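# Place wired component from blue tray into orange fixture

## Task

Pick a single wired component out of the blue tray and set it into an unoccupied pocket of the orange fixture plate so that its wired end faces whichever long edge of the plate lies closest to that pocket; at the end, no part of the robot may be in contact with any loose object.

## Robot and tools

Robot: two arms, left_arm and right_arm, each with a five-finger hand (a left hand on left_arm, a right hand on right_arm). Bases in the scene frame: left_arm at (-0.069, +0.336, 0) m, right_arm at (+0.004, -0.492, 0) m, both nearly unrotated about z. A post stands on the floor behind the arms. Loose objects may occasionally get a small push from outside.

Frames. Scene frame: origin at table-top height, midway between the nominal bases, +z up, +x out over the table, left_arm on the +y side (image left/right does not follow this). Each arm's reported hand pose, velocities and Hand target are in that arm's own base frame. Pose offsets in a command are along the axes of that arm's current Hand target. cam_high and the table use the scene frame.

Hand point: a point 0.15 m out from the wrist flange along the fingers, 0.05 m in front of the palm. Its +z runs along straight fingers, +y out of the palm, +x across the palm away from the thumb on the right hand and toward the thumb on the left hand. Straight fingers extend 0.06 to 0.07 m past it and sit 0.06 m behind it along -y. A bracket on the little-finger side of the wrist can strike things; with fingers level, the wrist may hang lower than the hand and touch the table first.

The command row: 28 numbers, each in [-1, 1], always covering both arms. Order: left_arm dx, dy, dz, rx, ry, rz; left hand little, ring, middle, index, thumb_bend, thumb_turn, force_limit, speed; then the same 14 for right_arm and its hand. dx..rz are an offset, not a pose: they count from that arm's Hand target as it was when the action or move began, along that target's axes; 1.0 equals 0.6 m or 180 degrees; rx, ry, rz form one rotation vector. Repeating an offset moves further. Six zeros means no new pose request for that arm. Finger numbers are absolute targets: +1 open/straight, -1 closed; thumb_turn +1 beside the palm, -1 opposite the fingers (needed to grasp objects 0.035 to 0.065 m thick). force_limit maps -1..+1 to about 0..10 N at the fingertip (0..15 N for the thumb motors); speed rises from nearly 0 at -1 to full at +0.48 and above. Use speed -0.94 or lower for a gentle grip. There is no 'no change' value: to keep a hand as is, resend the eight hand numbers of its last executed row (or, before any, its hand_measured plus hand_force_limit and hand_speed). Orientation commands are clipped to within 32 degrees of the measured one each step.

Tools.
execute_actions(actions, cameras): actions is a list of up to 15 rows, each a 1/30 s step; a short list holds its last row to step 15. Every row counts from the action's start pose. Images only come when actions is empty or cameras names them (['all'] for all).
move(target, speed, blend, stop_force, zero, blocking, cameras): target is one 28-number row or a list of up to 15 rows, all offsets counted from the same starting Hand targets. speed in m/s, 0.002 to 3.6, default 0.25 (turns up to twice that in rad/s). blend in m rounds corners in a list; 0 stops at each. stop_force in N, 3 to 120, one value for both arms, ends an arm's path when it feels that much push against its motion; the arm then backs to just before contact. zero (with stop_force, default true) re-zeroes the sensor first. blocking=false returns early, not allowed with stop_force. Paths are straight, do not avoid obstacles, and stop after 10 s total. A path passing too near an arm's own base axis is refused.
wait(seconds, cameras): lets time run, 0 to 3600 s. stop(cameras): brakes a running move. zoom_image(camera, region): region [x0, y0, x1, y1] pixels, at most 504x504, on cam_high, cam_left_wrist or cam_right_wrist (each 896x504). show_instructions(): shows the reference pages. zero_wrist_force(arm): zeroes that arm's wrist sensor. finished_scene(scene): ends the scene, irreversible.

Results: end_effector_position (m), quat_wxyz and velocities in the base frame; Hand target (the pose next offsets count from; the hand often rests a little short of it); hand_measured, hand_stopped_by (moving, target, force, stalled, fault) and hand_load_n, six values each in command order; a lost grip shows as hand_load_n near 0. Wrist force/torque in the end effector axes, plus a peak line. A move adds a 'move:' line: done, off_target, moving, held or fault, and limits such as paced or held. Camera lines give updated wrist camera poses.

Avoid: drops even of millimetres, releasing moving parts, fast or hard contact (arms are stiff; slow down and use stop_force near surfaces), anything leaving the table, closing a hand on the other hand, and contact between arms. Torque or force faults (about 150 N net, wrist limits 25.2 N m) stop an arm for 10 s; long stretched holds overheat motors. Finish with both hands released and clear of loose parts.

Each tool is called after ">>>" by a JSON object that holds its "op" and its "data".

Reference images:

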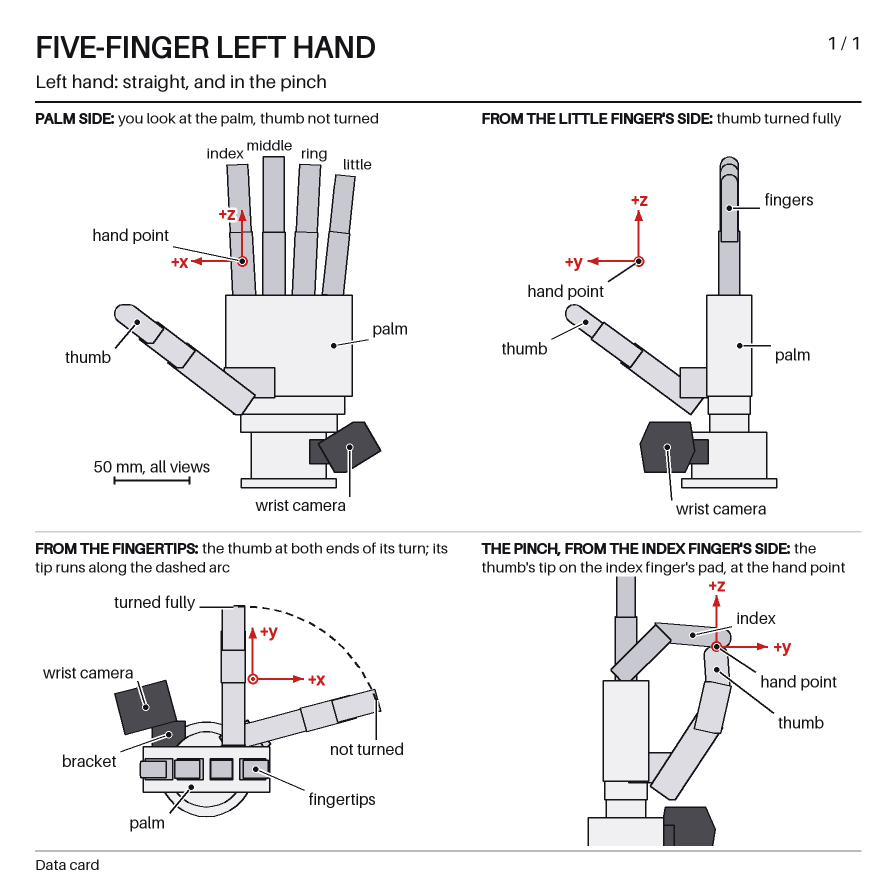

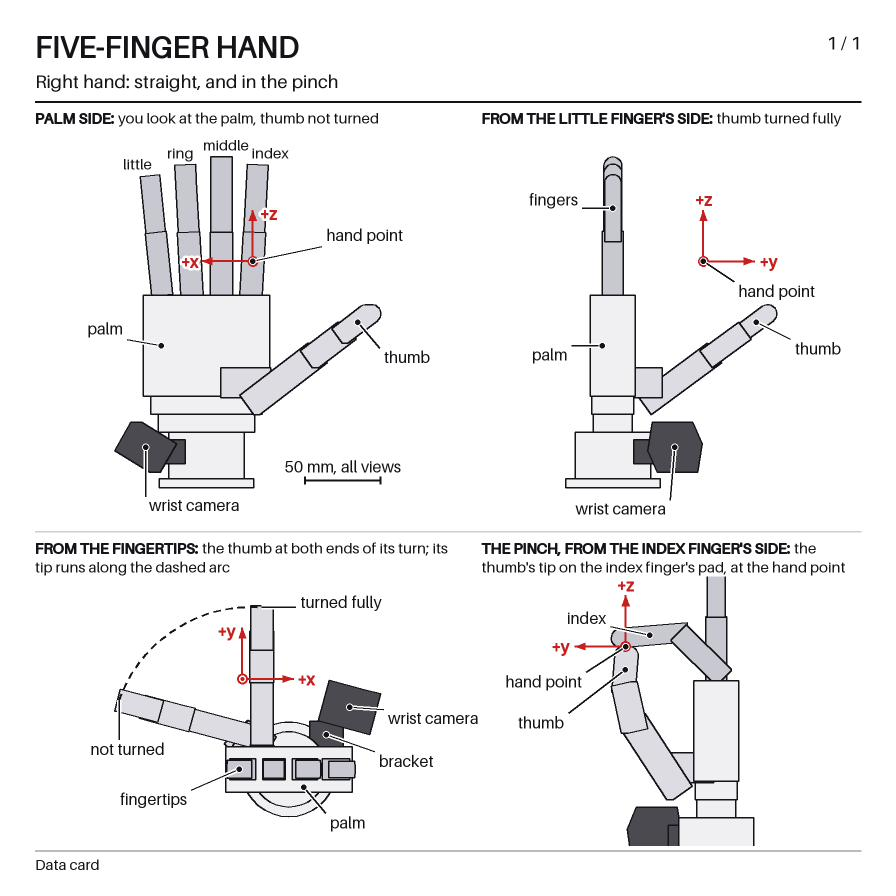

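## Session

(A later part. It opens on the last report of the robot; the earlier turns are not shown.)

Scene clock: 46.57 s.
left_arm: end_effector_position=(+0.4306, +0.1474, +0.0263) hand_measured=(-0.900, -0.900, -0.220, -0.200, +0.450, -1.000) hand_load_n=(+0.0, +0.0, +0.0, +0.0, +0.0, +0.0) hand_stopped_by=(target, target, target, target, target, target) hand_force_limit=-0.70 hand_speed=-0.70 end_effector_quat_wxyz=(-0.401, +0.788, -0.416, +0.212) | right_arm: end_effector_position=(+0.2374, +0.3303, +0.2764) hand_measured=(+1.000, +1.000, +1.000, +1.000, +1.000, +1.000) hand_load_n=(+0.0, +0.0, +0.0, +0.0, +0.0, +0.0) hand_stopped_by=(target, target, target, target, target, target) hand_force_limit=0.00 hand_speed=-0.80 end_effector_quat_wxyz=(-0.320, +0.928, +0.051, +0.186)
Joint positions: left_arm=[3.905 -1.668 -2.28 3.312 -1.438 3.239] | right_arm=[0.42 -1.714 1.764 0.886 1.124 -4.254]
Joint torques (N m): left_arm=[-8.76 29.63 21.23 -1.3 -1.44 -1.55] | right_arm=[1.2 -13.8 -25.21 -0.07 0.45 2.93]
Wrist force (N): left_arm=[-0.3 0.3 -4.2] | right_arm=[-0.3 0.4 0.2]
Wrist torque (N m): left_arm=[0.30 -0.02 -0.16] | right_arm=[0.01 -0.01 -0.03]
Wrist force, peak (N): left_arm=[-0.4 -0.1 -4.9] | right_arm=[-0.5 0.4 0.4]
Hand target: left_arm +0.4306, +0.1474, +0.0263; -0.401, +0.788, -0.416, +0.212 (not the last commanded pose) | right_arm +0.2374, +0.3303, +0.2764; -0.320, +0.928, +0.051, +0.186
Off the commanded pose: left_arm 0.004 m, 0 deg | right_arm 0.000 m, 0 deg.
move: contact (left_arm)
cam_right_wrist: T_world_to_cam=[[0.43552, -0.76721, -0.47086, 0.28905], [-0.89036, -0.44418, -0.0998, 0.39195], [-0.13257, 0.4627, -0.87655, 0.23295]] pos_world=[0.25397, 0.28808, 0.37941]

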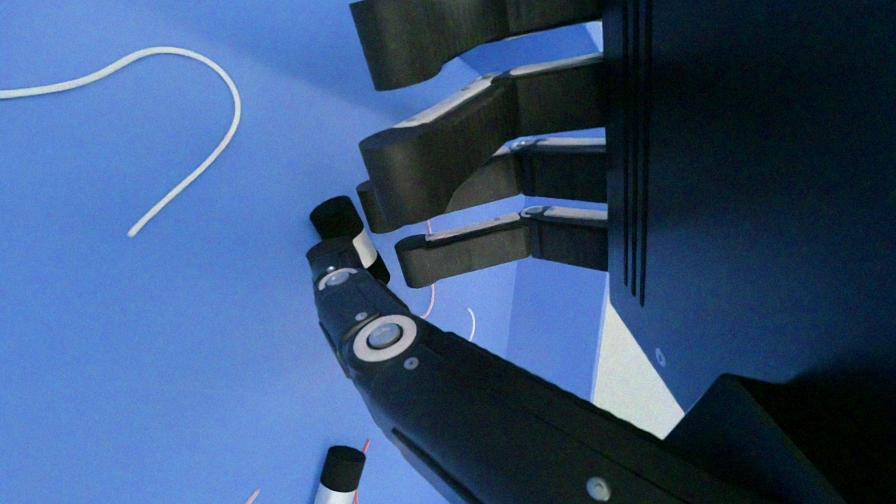

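>>> {"op": "move", "data": {"target": [0,-0.0038,-0.0088,0,-0.0327,0.0449,-0.9,-0.9,-0.15,-0.13,0.52,-1,-0.7,-0.7,0,0,0,0,0,0,1,1,1,1,1,1,0,-0.8], "speed": 0.03, "cameras": ["cam_left_wrist","cam_right_wrist"]}}

>>> {"op": "zoom_image", "data": {"camera": "cam_right_wrist", "region": [260, 140, 520, 360]}}

Scene clock: 51.20 s.
left_arm: end_effector_position=(+0.4282, +0.1457, +0.0313) hand_measured=(-0.900, -0.900, -0.150, -0.130, +0.520, -1.000) hand_load_n=(+0.0, +0.0, +0.0, +0.0, +0.0, +0.0) hand_stopped_by=(target, target, target, target, target, target) hand_force_limit=-0.70 hand_speed=-0.70 end_effector_quat_wxyz=(-0.436, +0.766, -0.450, +0.142) end_effector_velocity=(+0.001, +0.000, +0.000) end_effector_angular_velocity=(-0.003, -0.004, -0.002) | right_arm: end_effector_position=(+0.2374, +0.3303, +0.2764) hand_measured=(+1.000, +1.000, +1.000, +1.000, +1.000, +1.000) hand_load_n=(+0.0, +0.0, -0.5, +0.0, +0.0, +0.0) hand_stopped_by=(target, target, target, target, target, target) hand_force_limit=0.00 hand_speed=-0.80 end_effector_quat_wxyz=(-0.320, +0.928, +0.051, +0.186)
Joint positions: left_arm=[3.773 -1.672 -2.246 3.297 -1.647 3.303] | right_arm=[0.42 -1.714 1.764 0.886 1.124 -4.254]
Joint velocities: left_arm=[0.003 0 0 0.002 0.007 -0.001] | right_arm=[within noise]
Joint torques (N m): left_arm=[8.76 10.78 12.37 -1.19 1.64 -1.33] | right_arm=[1.52 -11.83 -25.79 -0.14 0.43 2.87]
Wrist force (N): left_arm=[-0.3 1.5 -1.0] | right_arm=[-0.3 0.4 0.4]
Wrist torque (N m): left_arm=[0.35 0.01 -0.17] | right_arm=[0.00 -0.02 -0.03]
Wrist force, peak (N): left_arm=[-0.5 0.1 -4.2] | right_arm=[-0.5 0.5 0.4]
Hand target: left_arm +0.4282, +0.1457, +0.0312; -0.436, +0.766, -0.450, +0.142 | right_arm +0.2374, +0.3303, +0.2764; -0.320, +0.928, +0.051, +0.186
Off the commanded pose: left_arm 0.000 m, 0 deg | right_arm 0.000 m, 0 deg.
move: done
cam_left_wrist: T_world_to_cam=[[0.64619, 0.00994, 0.76311, -0.31193], [0.05666, -0.99778, -0.03498, 0.12842], [0.76107, 0.06584, -0.64532, -0.20324]] pos_world=[0.34897, 0.14462, 0.11137]
cam_right_wrist: T_world_to_cam=[[0.43552, -0.76721, -0.47086, 0.28905], [-0.89036, -0.44418, -0.0998, 0.39195], [-0.13257, 0.4627, -0.87655, 0.23295]] pos_world=[0.25397, 0.28808, 0.37941]

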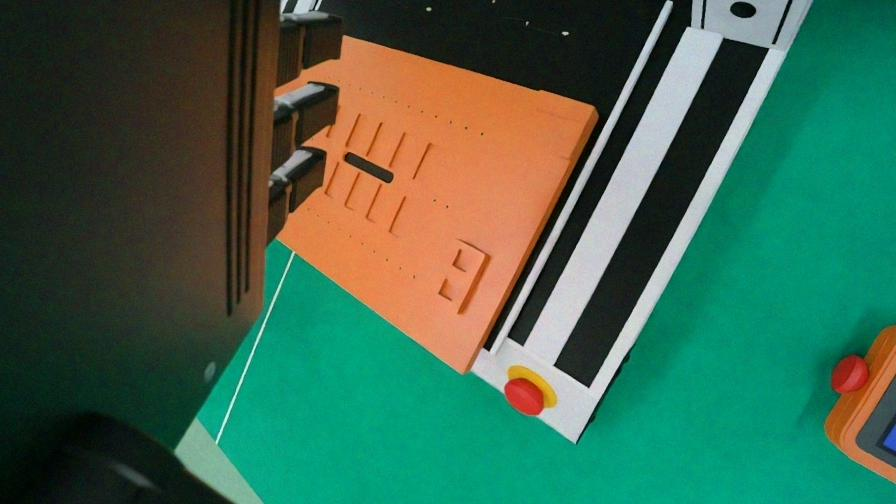

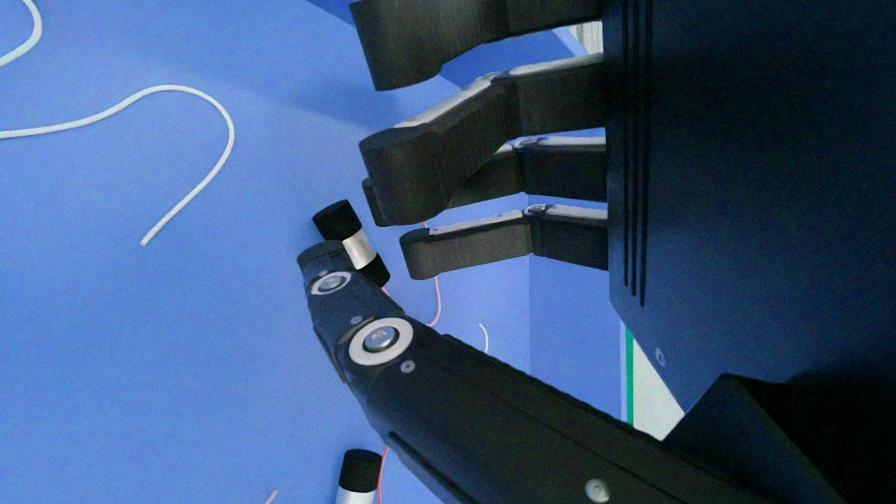

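Scaled by 1.938.

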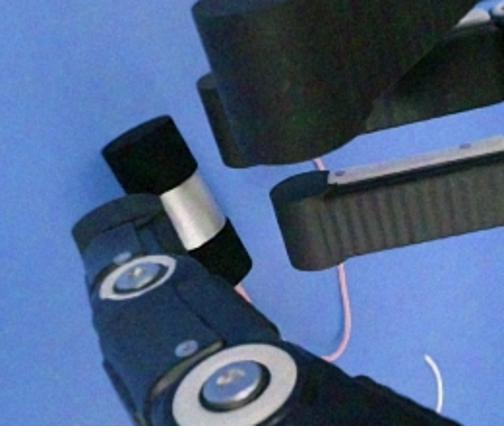

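>>> {"op": "move", "data": {"target": [0.0012,0.0053,0.0039,0,0,0,-0.9,-0.9,-0.15,-0.13,0.52,-1,-0.7,-0.7,0,0,0,0,0,0,1,1,1,1,1,1,0,-0.8], "speed": 0.006, "stop_force": 3, "cameras": ["cam_right_wrist"]}}

>>> {"op": "zoom_image", "data": {"camera": "cam_right_wrist", "region": [260, 140, 520, 360]}}

Scene clock: 53.23 s.
left_arm: end_effector_position=(+0.4282, +0.1457, +0.0272) hand_measured=(-0.900, -0.900, -0.150, -0.130, +0.520, -1.000) hand_load_n=(+0.0, +0.0, +0.0, +0.0, +0.0, +0.0) hand_stopped_by=(target, target, target, target, target, target) hand_force_limit=-0.70 hand_speed=-0.70 end_effector_quat_wxyz=(-0.436, +0.766, -0.450, +0.142) | right_arm: end_effector_position=(+0.2374, +0.3303, +0.2764) hand_measured=(+1.000, +1.000, +1.000, +1.000, +1.000, +1.000) hand_load_n=(+0.0, +0.0, +0.0, -0.5, +0.0, +0.0) hand_stopped_by=(target, target, target, target, target, target) hand_force_limit=0.00 hand_speed=-0.80 end_effector_quat_wxyz=(-0.320, +0.928, +0.051, +0.186)
Joint positions: left_arm=[3.773 -1.68 -2.251 3.31 -1.646 3.302] | right_arm=[0.42 -1.714 1.764 0.886 1.124 -4.254]
Joint torques (N m): left_arm=[-6.39 29.23 18.45 -1.3 -1.81 -1.68] | right_arm=[1.66 -12.37 -25.62 -0.11 0.39 2.86]
Wrist force (N): left_arm=[-0.3 1.5 -1.1] | right_arm=[-0.4 0.3 0.2]
Wrist torque (N m): left_arm=[0.34 0.01 -0.16] | right_arm=[-0.01 0.01 -0.04]
Wrist force, peak (N): left_arm=[-0.3 1.7 -1.3] | right_arm=[-0.6 0.5 0.3]
Hand target: left_arm +0.4282, +0.1457, +0.0272; -0.436, +0.766, -0.450, +0.142 | right_arm +0.2374, +0.3303, +0.2764; -0.320, +0.928, +0.051, +0.186
Off the commanded pose: left_arm 0.000 m, 0 deg | right_arm 0.000 m, 0 deg.
move: done
cam_right_wrist: T_world_to_cam=[[0.43552, -0.76721, -0.47086, 0.28905], [-0.89036, -0.44418, -0.0998, 0.39195], [-0.13257, 0.4627, -0.87655, 0.23295]] pos_world=[0.25397, 0.28808, 0.37941]

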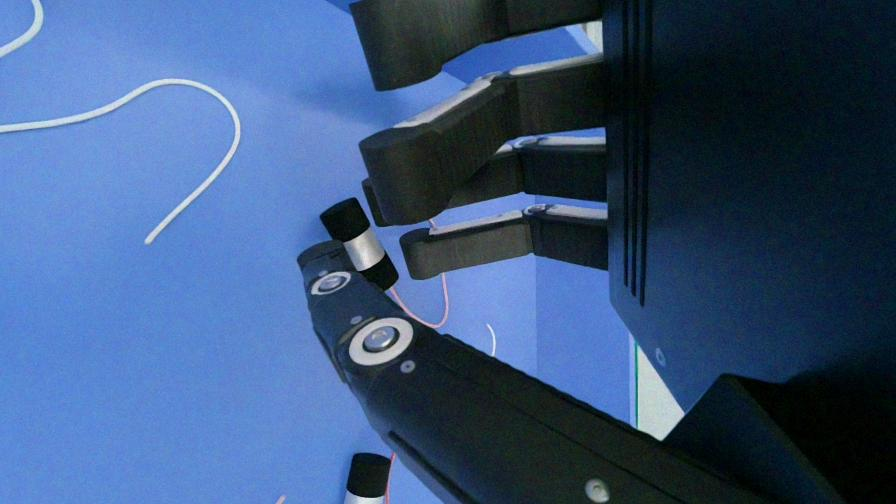

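Scaled by 1.938.

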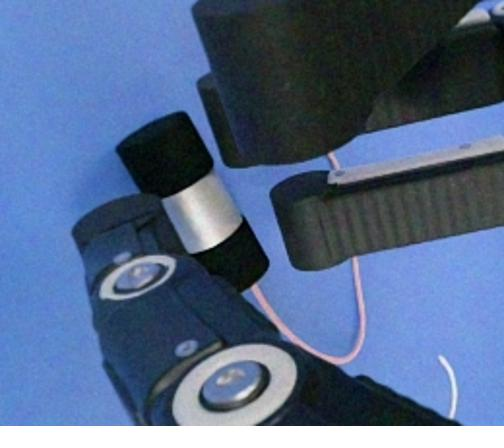

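>>> {"op": "move", "data": {"target": [0.004,0.0003,0.0065,0,0,0,-0.9,-0.9,-0.15,-0.13,0.52,-1,-0.7,-0.7,0,0,0,0,0,0,1,1,1,1,1,1,0,-0.8], "speed": 0.006, "stop_force": 3, "cameras": ["cam_right_wrist"]}}

>>> {"op": "zoom_image", "data": {"camera": "cam_right_wrist", "region": [260, 140, 520, 360]}}

Scene clock: 55.13 s.
left_arm: end_effector_position=(+0.4318, +0.1458, +0.0244) hand_measured=(-0.900, -0.900, -0.150, -0.130, +0.520, -1.000) hand_load_n=(+0.0, +0.0, +0.0, +0.0, +0.0, +0.0) hand_stopped_by=(target, target, target, target, target, target) hand_force_limit=-0.70 hand_speed=-0.70 end_effector_quat_wxyz=(-0.436, +0.766, -0.450, +0.142) | right_arm: end_effector_position=(+0.2374, +0.3303, +0.2764) hand_measured=(+1.000, +1.000, +1.000, +1.000, +1.000, +1.000) hand_load_n=(+0.0, +0.0, +0.0, +0.0, +0.0, +0.0) hand_stopped_by=(target, target, target, target, target, target) hand_force_limit=0.00 hand_speed=-0.80 end_effector_quat_wxyz=(-0.320, +0.928, +0.051, +0.186)
Joint positions: left_arm=[3.765 -1.695 -2.243 3.318 -1.653 3.298] | right_arm=[0.42 -1.714 1.764 0.886 1.124 -4.254]
Joint torques (N m): left_arm=[7.54 32.08 7.85 -1.13 0.93 0.38] | right_arm=[1.07 -11.47 -25.9 -0.07 0.51 2.82]
Wrist force (N): left_arm=[-0.4 1.6 -1.0] | right_arm=[-0.4 0.4 0.3]
Wrist torque (N m): left_arm=[0.36 0.04 -0.07] | right_arm=[0.00 0.01 -0.04]
Wrist force, peak (N): left_arm=[-0.3 1.8 -1.1] | right_arm=[-0.5 0.4 0.4]
Hand target: left_arm +0.4318, +0.1459, +0.0244; -0.436, +0.766, -0.450, +0.142 | right_arm +0.2374, +0.3303, +0.2764; -0.320, +0.928, +0.051, +0.186
Off the commanded pose: left_arm 0.000 m, 0 deg | right_arm 0.000 m, 0 deg.
move: done
cam_right_wrist: T_world_to_cam=[[0.43552, -0.76721, -0.47086, 0.28905], [-0.89036, -0.44418, -0.0998, 0.39195], [-0.13257, 0.4627, -0.87655, 0.23295]] pos_world=[0.25397, 0.28808, 0.37941]

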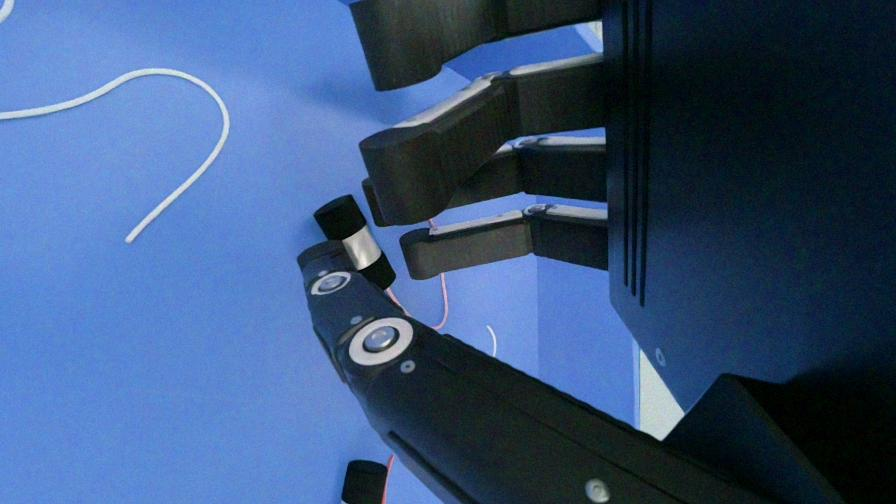

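Scaled by 1.938.

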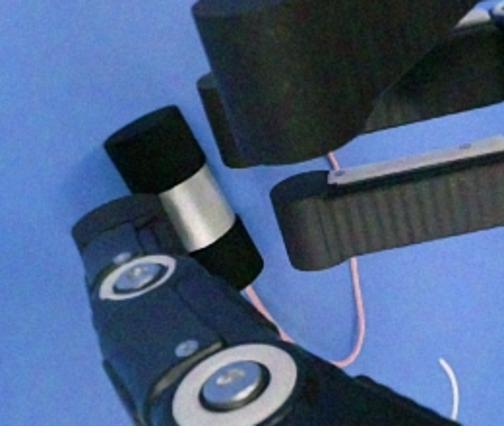

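>>> {"op": "move", "data": {"target": [0.001,0.0046,0.0034,0,0,0,-0.9,-0.9,-0.15,-0.13,0.52,-1,-0.7,-0.7,0,0,0,0,0,0,1,1,1,1,1,1,0,-0.8], "speed": 0.005, "stop_force": 3, "cameras": ["cam_right_wrist"]}}

>>> {"op": "zoom_image", "data": {"camera": "cam_right_wrist", "region": [260, 140, 520, 360]}}

Scene clock: 57.50 s.
left_arm: end_effector_position=(+0.4318, +0.1459, +0.0211) hand_measured=(-0.900, -0.900, -0.150, -0.130, +0.520, -1.000) hand_load_n=(+0.0, +0.0, -0.5, -0.5, +0.0, +0.0) hand_stopped_by=(target, target, target, target, target, target) hand_force_limit=-0.70 hand_speed=-0.70 end_effector_quat_wxyz=(-0.436, +0.766, -0.450, +0.142) | right_arm: end_effector_position=(+0.2374, +0.3303, +0.2764) hand_measured=(+1.000, +1.000, +1.000, +1.000, +1.000, +1.000) hand_load_n=(-0.5, +0.0, +0.0, +0.0, +0.0, +0.0) hand_stopped_by=(target, target, target, target, target, target) hand_force_limit=0.00 hand_speed=-0.80 end_effector_quat_wxyz=(-0.320, +0.928, +0.051, +0.186)
Joint positions: left_arm=[3.765 -1.702 -2.247 3.328 -1.653 3.298] | right_arm=[0.42 -1.714 1.764 0.886 1.124 -4.254]
Joint torques (N m): left_arm=[8.69 29.68 18.4 -1.99 1.73 1.33] | right_arm=[1.28 -11.09 -25.72 0 0.45 2.96]
Wrist force (N): left_arm=[-1.0 -2.2 -2.5] | right_arm=[-0.5 0.5 0.1]
Wrist torque (N m): left_arm=[0.21 0.03 -0.01] | right_arm=[0.03 0.03 -0.04]
Wrist force, peak (N): left_arm=[-1.5 -4.8 -3.0] | right_arm=[-0.4 0.4 0.5]
Hand target: left_arm +0.4318, +0.1459, +0.0211; -0.436, +0.766, -0.450, +0.142 | right_arm +0.2374, +0.3303, +0.2764; -0.320, +0.928, +0.051, +0.186
Off the commanded pose: left_arm 0.000 m, 0 deg | right_arm 0.000 m, 0 deg.
move: contact (left_arm)
cam_right_wrist: T_world_to_cam=[[0.43552, -0.76721, -0.47086, 0.28905], [-0.89036, -0.44418, -0.0998, 0.39195], [-0.13257, 0.4627, -0.87655, 0.23295]] pos_world=[0.25397, 0.28808, 0.37941]

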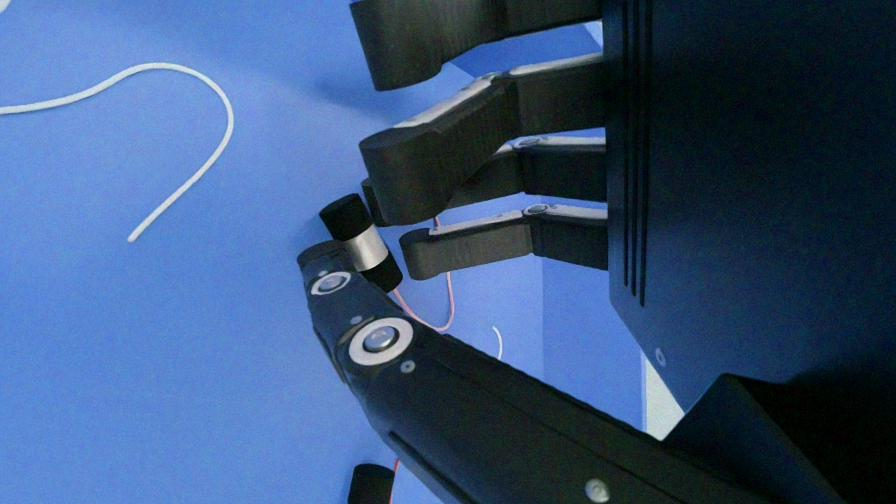

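Scaled by 1.938.

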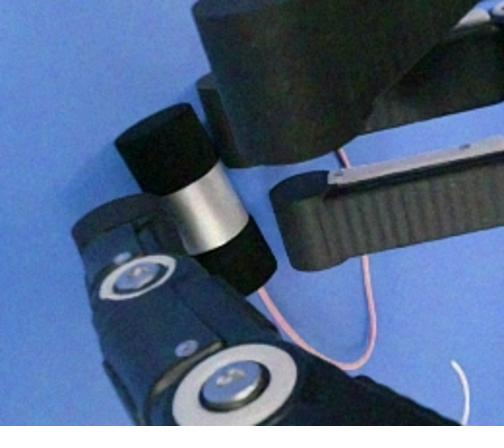

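>>> {"op": "move", "data": {"target": [0,-0.0011,-0.0008,0,0,0,-0.9,-0.9,-0.2,-0.19,0.5,-1,-0.7,-0.9,0,0,0,0,0,0,1,1,1,1,1,1,0,-0.8], "speed": 0.006, "cameras": []}}

>>> {"op": "move", "data": {"target": [0.001,0.0038,0.0028,0,0,0,-0.9,-0.9,-0.2,-0.19,0.5,-1,-0.7,-0.9,0,0,0,0,0,0,1,1,1,1,1,1,0,-0.8], "speed": 0.005, "stop_force": 3, "cameras": ["cam_right_wrist"]}}

>>> {"op": "zoom_image", "data": {"camera": "cam_right_wrist", "region": [260, 140, 520, 360]}}

Scene clock: 58.47 s.
left_arm: end_effector_position=(+0.4319, +0.1458, +0.0220) hand_measured=(-0.900, -0.900, -0.200, -0.190, +0.500, -1.000) hand_load_n=(+0.0, +0.0, +0.0, +0.0, +0.0, +0.0) hand_stopped_by=(target, target, target, target, target, target) hand_force_limit=-0.70 hand_speed=-0.90 end_effector_quat_wxyz=(-0.436, +0.766, -0.450, +0.142) | right_arm: end_effector_position=(+0.2374, +0.3303, +0.2764) hand_measured=(+1.000, +1.000, +1.000, +1.000, +1.000, +1.000) hand_load_n=(+0.0, +0.0, +0.0, +0.0, +0.0, +0.0) hand_stopped_by=(target, target, target, target, target, target) hand_force_limit=0.00 hand_speed=-0.80 end_effector_quat_wxyz=(-0.320, +0.928, +0.051, +0.186)
Joint positions: left_arm=[3.765 -1.7 -2.246 3.326 -1.653 3.298] | right_arm=[0.42 -1.714 1.764 0.886 1.124 -4.254]
Joint torques (N m): left_arm=[-9.36 19.57 14.19 1.02 -2.34 -1.74] | right_arm=[1.36 -10.64 -25.16 -0.1 0.36 2.85]
Wrist force (N): left_arm=[-0.3 1.7 -1.1] | right_arm=[-0.4 0.3 0.2]
Wrist torque (N m): left_arm=[0.38 0.01 -0.06] | right_arm=[-0.01 0.00 -0.04]
Wrist force, peak (N): left_arm=[-1.2 -2.2 -2.5] | right_arm=[-0.5 0.6 0.3]
Hand target: left_arm +0.4319, +0.1458, +0.0220; -0.436, +0.766, -0.450, +0.142 | right_arm +0.2374, +0.3303, +0.2764; -0.320, +0.928, +0.051, +0.186
Off the commanded pose: left_arm 0.000 m, 0 deg | right_arm 0.000 m, 0 deg.
move: done

Scene clock: 59.97 s.
left_arm: end_effector_position=(+0.4320, +0.1457, +0.0200) hand_measured=(-0.900, -0.900, -0.200, -0.190, +0.500, -1.000) hand_load_n=(+0.0, +0.0, +0.0, +0.0, +0.0, +0.0) hand_stopped_by=(target, target, target, target, target, target) hand_force_limit=-0.70 hand_speed=-0.90 end_effector_quat_wxyz=(-0.436, +0.766, -0.450, +0.142) | right_arm: end_effector_position=(+0.2374, +0.3303, +0.2764) hand_measured=(+1.000, +1.000, +1.000, +1.000, +1.000, +1.000) hand_load_n=(+0.0, +0.0, +0.0, +0.0, +0.0, +0.0) hand_stopped_by=(target, target, target, target, target, target) hand_force_limit=0.00 hand_speed=-0.80 end_effector_quat_wxyz=(-0.320, +0.928, +0.051, +0.186)
Joint positions: left_arm=[3.765 -1.705 -2.248 3.332 -1.653 3.298] | right_arm=[0.42 -1.714 1.764 0.886 1.124 -4.254]
Joint torques (N m): left_arm=[-3.34 31.75 19.47 -1.79 -0.19 -0.69] | right_arm=[1.84 -10.55 -25.5 -0.04 0.4 2.87]
Wrist force (N): left_arm=[-0.7 -0.8 -1.6] | right_arm=[-0.2 0.3 0.3]
Wrist torque (N m): left_arm=[0.25 0.02 -0.04] | right_arm=[-0.02 -0.03 -0.03]
Wrist force, peak (N): left_arm=[-1.7 -4.6 -2.6] | right_arm=[-0.3 0.5 0.5]
Hand target: left_arm +0.4320, +0.1457, +0.0200; -0.436, +0.766, -0.450, +0.142 (not the last commanded pose) | right_arm +0.2374, +0.3303, +0.2764; -0.320, +0.928, +0.051, +0.186
Off the commanded pose: left_arm 0.001 m, 0 deg | right_arm 0.000 m, 0 deg.
move: contact (left_arm)
cam_right_wrist: T_world_to_cam=[[0.43552, -0.76721, -0.47086, 0.28905], [-0.89036, -0.44418, -0.0998, 0.39195], [-0.13257, 0.4627, -0.87655, 0.23295]] pos_world=[0.25397, 0.28808, 0.37941]

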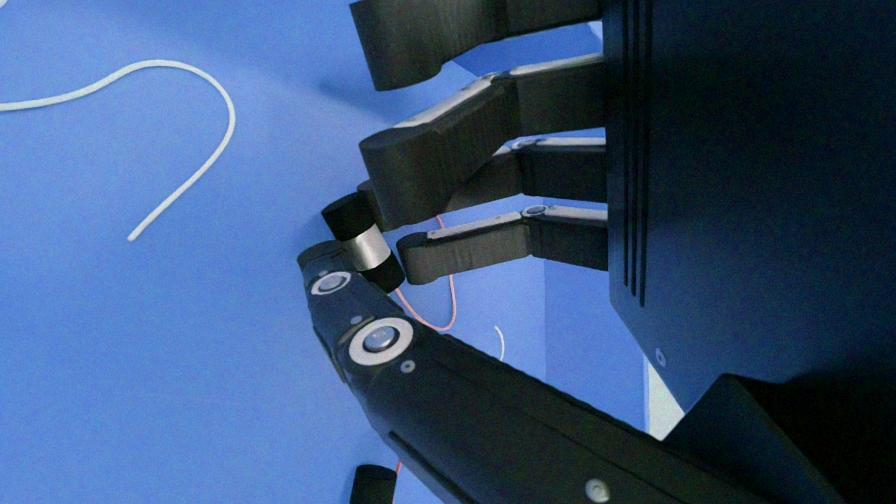

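Scaled by 1.938.

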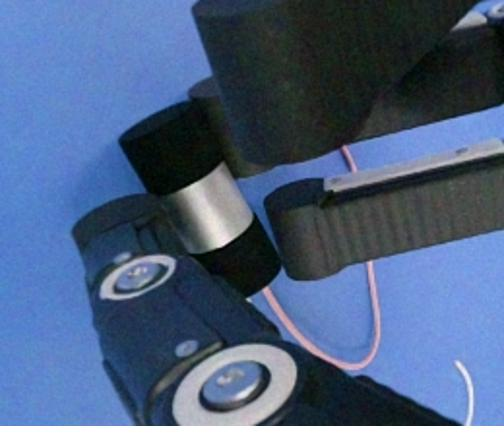

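>>> {"op": "move", "data": {"target": [0,-0.0008,-0.0006,0,0,0,-0.9,-0.9,-0.4,-0.4,0.5,-1,-0.65,-0.95,0,0,0,0,0,0,1,1,1,1,1,1,0,-0.8], "speed": 0.006, "cameras": ["cam_right_wrist"]}}

>>> {"op": "zoom_image", "data": {"camera": "cam_right_wrist", "region": [260, 140, 520, 360]}}

Scene clock: 61.87 s.
left_arm: end_effector_position=(+0.4320, +0.1456, +0.0206) hand_measured=(-0.900, -0.900, -0.270, -0.400, +0.500, -1.000) hand_load_n=(+0.0, +0.0, +1.0, +1.5, +4.0, +0.0) hand_stopped_by=(target, target, force, target, target, target) hand_force_limit=-0.65 hand_speed=-0.95 end_effector_quat_wxyz=(-0.436, +0.766, -0.450, +0.142) | right_arm: end_effector_position=(+0.2374, +0.3303, +0.2764) hand_measured=(+1.000, +1.000, +1.000, +1.000, +1.000, +1.000) hand_load_n=(+0.0, +0.0, +0.0, +0.0, +0.0, +0.0) hand_stopped_by=(target, target, target, target, target, target) hand_force_limit=0.00 hand_speed=-0.80 end_effector_quat_wxyz=(-0.320, +0.928, +0.051, +0.186)
Joint positions: left_arm=[3.764 -1.703 -2.247 3.33 -1.654 3.297] | right_arm=[0.42 -1.714 1.764 0.886 1.124 -4.254]
Joint torques (N m): left_arm=[-11.36 9.22 8 0.83 -1.92 -2.01] | right_arm=[1.62 -10.3 -25.78 -0.11 0.43 2.86]
Wrist force (N): left_arm=[-0.2 1.7 -1.0] | right_arm=[-0.2 0.4 0.3]
Wrist torque (N m): left_arm=[0.38 0.01 -0.06] | right_arm=[-0.01 -0.02 -0.03]
Wrist force, peak (N): left_arm=[-0.3 2.1 -1.0] | right_arm=[-0.5 0.4 0.5]
Hand target: left_arm +0.4320, +0.1456, +0.0206; -0.436, +0.766, -0.450, +0.142 | right_arm +0.2374, +0.3303, +0.2764; -0.320, +0.928, +0.051, +0.186
Off the commanded pose: left_arm 0.000 m, 0 deg | right_arm 0.000 m, 0 deg.
move: done
cam_right_wrist: T_world_to_cam=[[0.43552, -0.76721, -0.47086, 0.28905], [-0.89036, -0.44418, -0.0998, 0.39195], [-0.13257, 0.4627, -0.87655, 0.23295]] pos_world=[0.25397, 0.28808, 0.37941]

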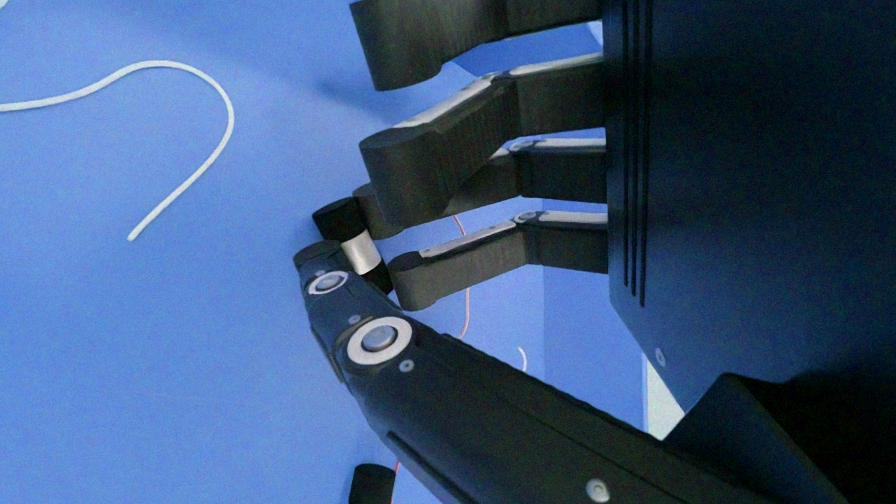

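Scaled by 1.938.

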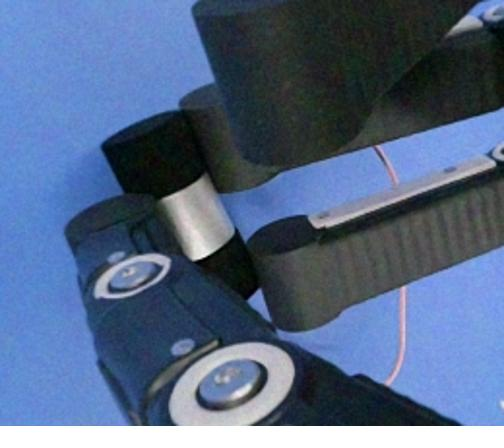

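>>> {"op": "move", "data": {"target": [0,0,0,0,0,0,-0.9,-0.9,-0.3,-0.43,0.5,-1,-0.45,-0.95,0,0,0,0,0,0,1,1,1,1,1,1,0,-0.8], "speed": 0.01, "cameras": []}}

>>> {"op": "move", "data": {"target": [-0.0015,-0.0066,-0.0048,0,0,0,-0.9,-0.9,-0.3,-0.43,0.5,-1,-0.45,-0.95,0,0,0,0,0,0,1,1,1,1,1,1,0,-0.8], "speed": 0.01, "cameras": ["cam_right_wrist"]}}

>>> {"op": "zoom_image", "data": {"camera": "cam_right_wrist", "region": [260, 140, 520, 360]}}

Scene clock: 62.60 s.
left_arm: end_effector_position=(+0.4320, +0.1456, +0.0206) hand_measured=(-0.900, -0.900, -0.284, -0.430, +0.502, -1.000) hand_load_n=(+0.0, +0.0, +3.0, +1.0, +5.5, +0.0) hand_stopped_by=(target, target, force, target, target, target) hand_force_limit=-0.45 hand_speed=-0.95 end_effector_quat_wxyz=(-0.436, +0.766, -0.450, +0.142) | right_arm: end_effector_position=(+0.2374, +0.3303, +0.2764) hand_measured=(+1.000, +1.000, +1.000, +1.000, +1.000, +1.000) hand_load_n=(+0.0, -0.5, +0.0, +0.0, +0.0, +0.0) hand_stopped_by=(target, target, target, target, target, target) hand_force_limit=0.00 hand_speed=-0.80 end_effector_quat_wxyz=(-0.320, +0.928, +0.051, +0.186)
Joint positions: left_arm=[3.764 -1.703 -2.247 3.33 -1.654 3.297] | right_arm=[0.42 -1.714 1.764 0.886 1.124 -4.254]
Joint torques (N m): left_arm=[-9.63 9.56 7.81 1.29 -1.94 -1.83] | right_arm=[1.71 -10.15 -25.21 -0.07 0.54 2.79]
Wrist force (N): left_arm=[-0.3 1.7 -1.0] | right_arm=[-0.3 0.4 0.2]
Wrist torque (N m): left_arm=[0.37 0.01 -0.05] | right_arm=[0.01 -0.01 -0.03]
Wrist force, peak (N): left_arm=[-0.2 1.8 -1.2] | right_arm=[-0.4 0.4 0.4]
Hand target: left_arm +0.4320, +0.1456, +0.0206; -0.436, +0.766, -0.450, +0.142 | right_arm +0.2374, +0.3303, +0.2764; -0.320, +0.928, +0.051, +0.186
Off the commanded pose: left_arm 0.000 m, 0 deg | right_arm 0.000 m, 0 deg.
move: done

Scene clock: 63.37 s.
left_arm: end_effector_position=(+0.4320, +0.1457, +0.0257) hand_measured=(-0.900, -0.900, -0.284, -0.430, +0.502, -1.000) hand_load_n=(+0.0, +0.5, +3.5, +1.0, +6.0, +0.0) hand_stopped_by=(target, target, force, target, target, target) hand_force_limit=-0.45 hand_speed=-0.95 end_effector_quat_wxyz=(-0.436, +0.766, -0.450, +0.142) | right_arm: end_effector_position=(+0.2374, +0.3303, +0.2764) hand_measured=(+1.000, +1.000, +1.000, +1.000, +1.000, +1.000) hand_load_n=(+0.0, +0.0, +0.0, +0.0, +0.0, +0.0) hand_stopped_by=(target, target, target, target, target, target) hand_force_limit=0.00 hand_speed=-0.80 end_effector_quat_wxyz=(-0.320, +0.928, +0.051, +0.186)
Joint positions: left_arm=[3.764 -1.692 -2.242 3.314 -1.654 3.297] | right_arm=[0.42 -1.714 1.764 0.886 1.124 -4.254]
Joint torques (N m): left_arm=[8.69 13.05 12.48 1.01 1.95 1.07] | right_arm=[1.39 -9.8 -25.67 -0.11 0.51 2.81]
Wrist force (N): left_arm=[-0.3 1.8 -0.8] | right_arm=[-0.4 0.4 0.4]
Wrist torque (N m): left_arm=[0.37 0.02 -0.06] | right_arm=[-0.01 0.00 -0.04]
Wrist force, peak (N): left_arm=[-0.5 1.9 -1.1] | right_arm=[-0.5 0.5 0.5]
Hand target: left_arm +0.4320, +0.1457, +0.0256; -0.436, +0.766, -0.450, +0.142 | right_arm +0.2374, +0.3303, +0.2764; -0.320, +0.928, +0.051, +0.186
Off the commanded pose: left_arm 0.000 m, 0 deg | right_arm 0.000 m, 0 deg.
move: done
cam_right_wrist: T_world_to_cam=[[0.43552, -0.76721, -0.47086, 0.28905], [-0.89036, -0.44418, -0.0998, 0.39195], [-0.13257, 0.4627, -0.87655, 0.23295]] pos_world=[0.25397, 0.28808, 0.37941]

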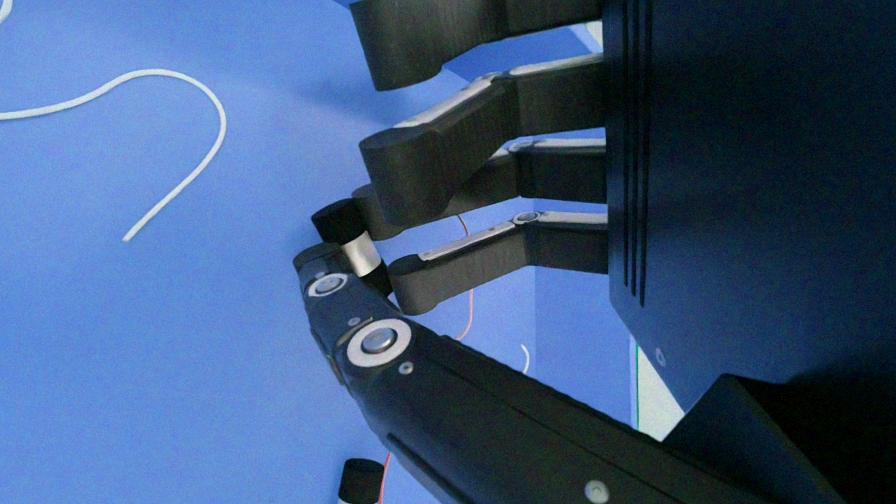

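Scaled by 1.938.

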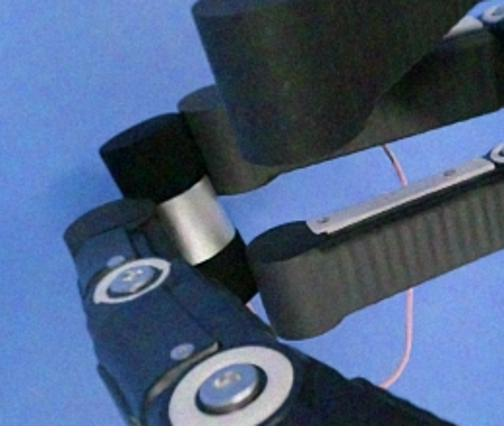

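>>> {"op": "move", "data": {"target": [-0.0117,-0.053,-0.0386,0,0,0,-0.9,-0.9,-0.3,-0.43,0.5,-1,-0.45,-0.95,0,0,0,0,0,0,1,1,1,1,1,1,0,-0.8], "speed": 0.04, "cameras": ["cam_right_wrist"]}}

>>> {"op": "zoom_image", "data": {"camera": "cam_right_wrist", "region": [260, 140, 520, 360]}}

Scene clock: 64.87 s.
left_arm: end_effector_position=(+0.4320, +0.1458, +0.0656) hand_measured=(-0.900, -0.900, -0.284, -0.430, +0.502, -1.000) hand_load_n=(+0.5, +0.0, +3.0, +1.0, +5.5, +0.5) hand_stopped_by=(target, target, force, target, target, target) hand_force_limit=-0.45 hand_speed=-0.95 end_effector_quat_wxyz=(-0.436, +0.766, -0.450, +0.143) | right_arm: end_effector_position=(+0.2374, +0.3303, +0.2764) hand_measured=(+1.000, +1.000, +1.000, +1.000, +1.000, +1.000) hand_load_n=(+0.0, +0.0, +0.0, +0.0, +0.0, +0.0) hand_stopped_by=(target, target, target, target, target, target) hand_force_limit=0.00 hand_speed=-0.80 end_effector_quat_wxyz=(-0.320, +0.928, +0.051, +0.186)
Joint positions: left_arm=[3.765 -1.614 -2.193 3.187 -1.653 3.298] | right_arm=[0.42 -1.714 1.764 0.886 1.124 -4.254]
Joint torques (N m): left_arm=[11.15 8.76 7.61 1.41 2.09 1.37] | right_arm=[1.54 -9.78 -25.21 -0.11 0.52 2.88]
Wrist force (N): left_arm=[-0.1 1.7 -1.0] | right_arm=[-0.2 0.4 0.2]
Wrist torque (N m): left_arm=[0.38 -0.03 -0.05] | right_arm=[0.01 -0.02 -0.03]
Wrist force, peak (N): left_arm=[-0.3 2.3 -0.9] | right_arm=[-0.3 0.4 0.5]
Hand target: left_arm +0.4320, +0.1457, +0.0655; -0.436, +0.766, -0.450, +0.142 | right_arm +0.2374, +0.3303, +0.2764; -0.320, +0.928, +0.051, +0.186
Off the commanded pose: left_arm 0.000 m, 0 deg | right_arm 0.000 m, 0 deg.
move: done
cam_right_wrist: T_world_to_cam=[[0.43552, -0.76721, -0.47086, 0.28905], [-0.89036, -0.44418, -0.0998, 0.39195], [-0.13257, 0.4627, -0.87655, 0.23295]] pos_world=[0.25397, 0.28808, 0.37941]

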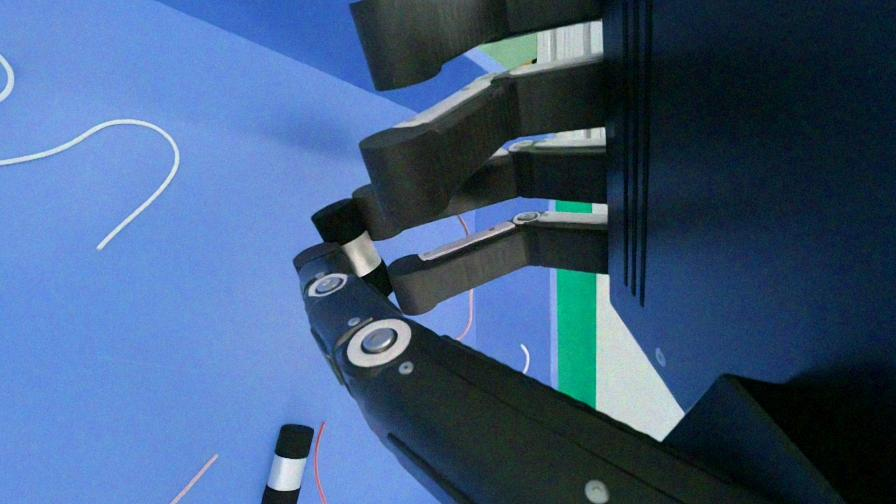

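Scaled by 1.938.

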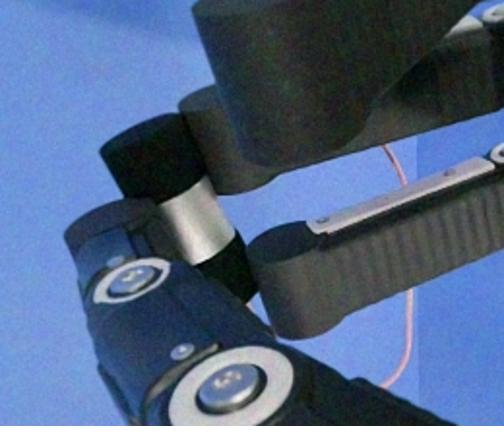

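>>> {"op": "zoom_image", "data": {"camera": "cam_right_wrist", "region": [290, 180, 410, 320]}}

Scaled by 3.600.

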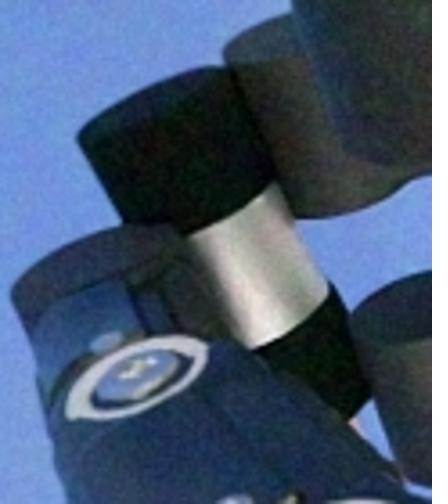

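>>> {"op": "move", "data": {"target": [-0.0393,-0.179,-0.1302,0,0,0,-0.9,-0.9,-0.3,-0.43,0.5,-1,-0.45,-0.95,0,0,0,0,0,0,1,1,1,1,1,1,0,-0.8], "speed": 0.12, "cameras": ["cam_high"]}}

Scene clock: 67.90 s.
left_arm: end_effector_position=(+0.4319, +0.1459, +0.2004) hand_measured=(-0.900, -0.900, -0.284, -0.430, +0.502, -1.000) hand_load_n=(+0.0, +0.0, +3.5, +1.0, +5.5, +0.5) hand_stopped_by=(target, target, force, target, target, target) hand_force_limit=-0.45 hand_speed=-0.95 end_effector_quat_wxyz=(-0.436, +0.766, -0.450, +0.142) | right_arm: end_effector_position=(+0.2374, +0.3303, +0.2764) hand_measured=(+1.000, +1.000, +1.000, +1.000, +1.000, +1.000) hand_load_n=(+0.0, +0.0, +0.0, +0.0, +0.0, +0.0) hand_stopped_by=(target, target, target, target, target, target) hand_force_limit=0.00 hand_speed=-0.80 end_effector_quat_wxyz=(-0.320, +0.928, +0.051, +0.186)
Joint positions: left_arm=[3.765 -1.45 -1.962 2.791 -1.653 3.298] | right_arm=[0.42 -1.714 1.764 0.886 1.124 -4.254]
Joint torques (N m): left_arm=[9.6 4.71 24.06 -1.22 1.43 1.64] | right_arm=[1.51 -9.29 -25.59 -0.02 0.45 2.93]
Wrist force (N): left_arm=[-0.1 1.6 -1.2] | right_arm=[-0.3 0.4 0.3]
Wrist torque (N m): left_arm=[0.35 -0.02 -0.10] | right_arm=[0.00 -0.01 -0.03]
Wrist force, peak (N): left_arm=[0.0 2.5 -0.4] | right_arm=[-0.4 0.5 0.4]
Hand target: left_arm +0.4319, +0.1459, +0.2004; -0.436, +0.766, -0.450, +0.142 | right_arm +0.2374, +0.3303, +0.2764; -0.320, +0.928, +0.051, +0.186
Off the commanded pose: left_arm 0.000 m, 0 deg | right_arm 0.000 m, 0 deg.
move: done

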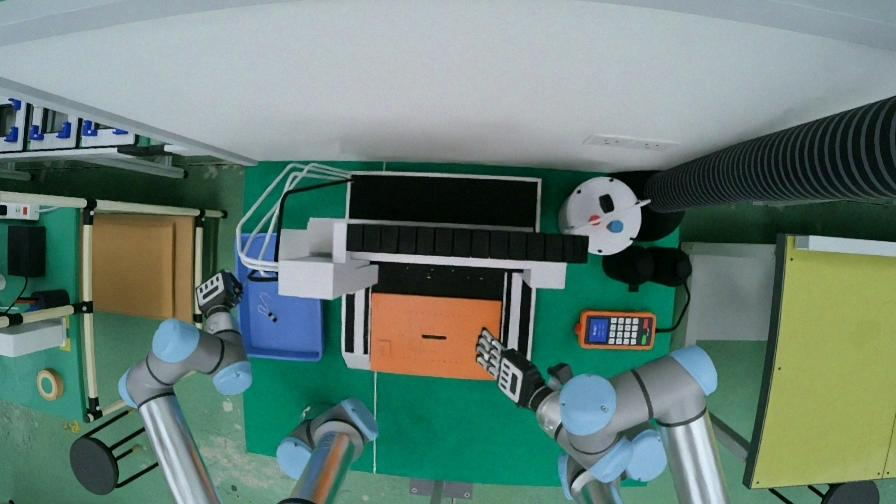

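>>> {"op": "move", "data": {"target": [[0.0053,0.0393,-0.0557,0.0330,0.1504,0.1094,-0.9,-0.9,-0.3,-0.43,0.5,-1,-0.45,-0.95,0,0,0,0,0,0,1,1,1,1,1,1,0,-0.8],[0.0225,0.0913,-0.1323,0.0622,0.2830,0.2057,-0.9,-0.9,-0.3,-0.43,0.5,-1,-0.45,-0.95,0,0,0,0,0,0,1,1,1,1,1,1,0,-0.8]], "speed": 0.15, "blend": 0.02, "cameras": ["cam_high", "cam_right_wrist"]}}

Scene clock: 72.40 s.
left_arm: end_effector_position=(+0.3600, +0.0803, +0.2004) hand_measured=(-0.900, -0.900, -0.284, -0.430, +0.502, -1.000) hand_load_n=(+0.5, +0.0, +3.0, +1.0, +6.0, +0.0) hand_stopped_by=(target, target, force, target, target, target) hand_force_limit=-0.45 hand_speed=-0.95 end_effector_quat_wxyz=(+0.295, -0.412, +0.787, -0.352) end_effector_velocity=(+0.000, +0.000, +0.000) end_effector_angular_velocity=(+0.002, -0.001, -0.003) | right_arm: end_effector_position=(+0.2374, +0.3303, +0.2764) hand_measured=(+1.000, +1.000, +1.000, +1.000, +1.000, +1.000) hand_load_n=(+0.0, +0.0, +0.0, +0.0, +0.0, +0.0) hand_stopped_by=(target, target, target, target, target, target) hand_force_limit=0.00 hand_speed=-0.80 end_effector_quat_wxyz=(-0.320, +0.928, +0.051, +0.186)
Joint positions: left_arm=[4.31 -1.537 -2.103 2.084 -0.616 4.909] | right_arm=[0.42 -1.714 1.764 0.886 1.124 -4.254]
Joint velocities: left_arm=[0 0 0.001 -0.003 0 0.005] | right_arm=[within noise]
Joint torques (N m): left_arm=[-7.57 27.71 21.9 -3.54 1.45 1.18] | right_arm=[1.46 -8.91 -25.91 -0.17 0.41 2.89]
Wrist force (N): left_arm=[-0.2 1.6 -0.8] | right_arm=[-0.3 0.4 0.3]
Wrist torque (N m): left_arm=[0.31 -0.02 -0.03] | right_arm=[0.00 -0.01 -0.03]
Wrist force, peak (N): left_arm=[-0.3 2.0 -1.0] | right_arm=[-0.4 0.4 0.5]
Hand target: left_arm +0.3600, +0.0802, +0.2004; +0.295, -0.412, +0.787, -0.352 | right_arm +0.2374, +0.3303, +0.2764; -0.320, +0.928, +0.051, +0.186
Off the commanded pose: left_arm 0.000 m, 0 deg | right_arm 0.000 m, 0 deg.
move: done
cam_right_wrist: T_world_to_cam=[[0.43552, -0.76721, -0.47086, 0.28905], [-0.89036, -0.44418, -0.0998, 0.39195], [-0.13257, 0.4627, -0.87655, 0.23295]] pos_world=[0.25397, 0.28808, 0.37941]

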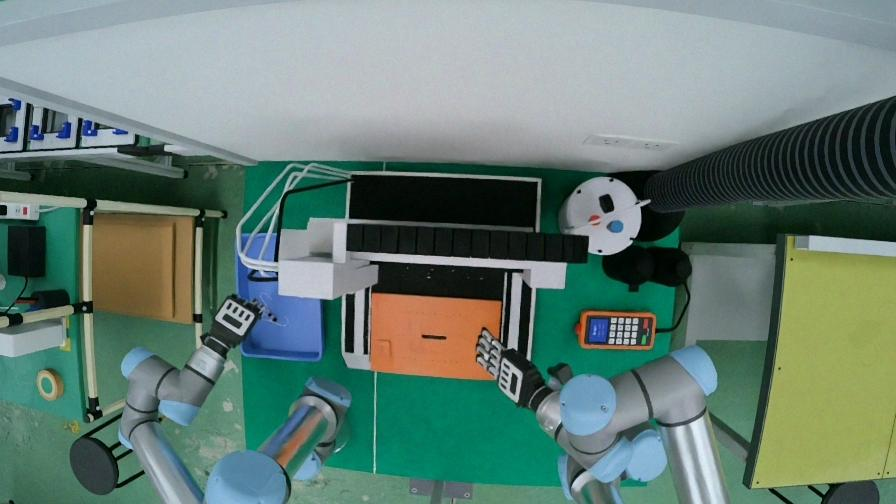

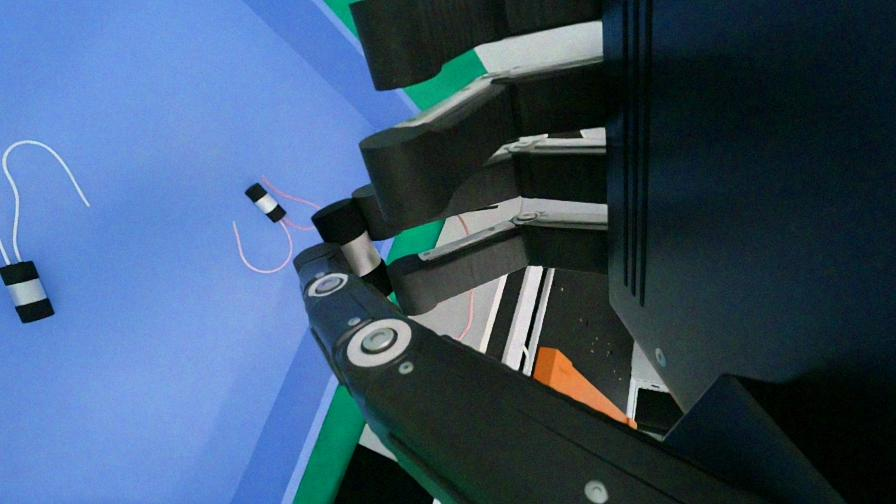

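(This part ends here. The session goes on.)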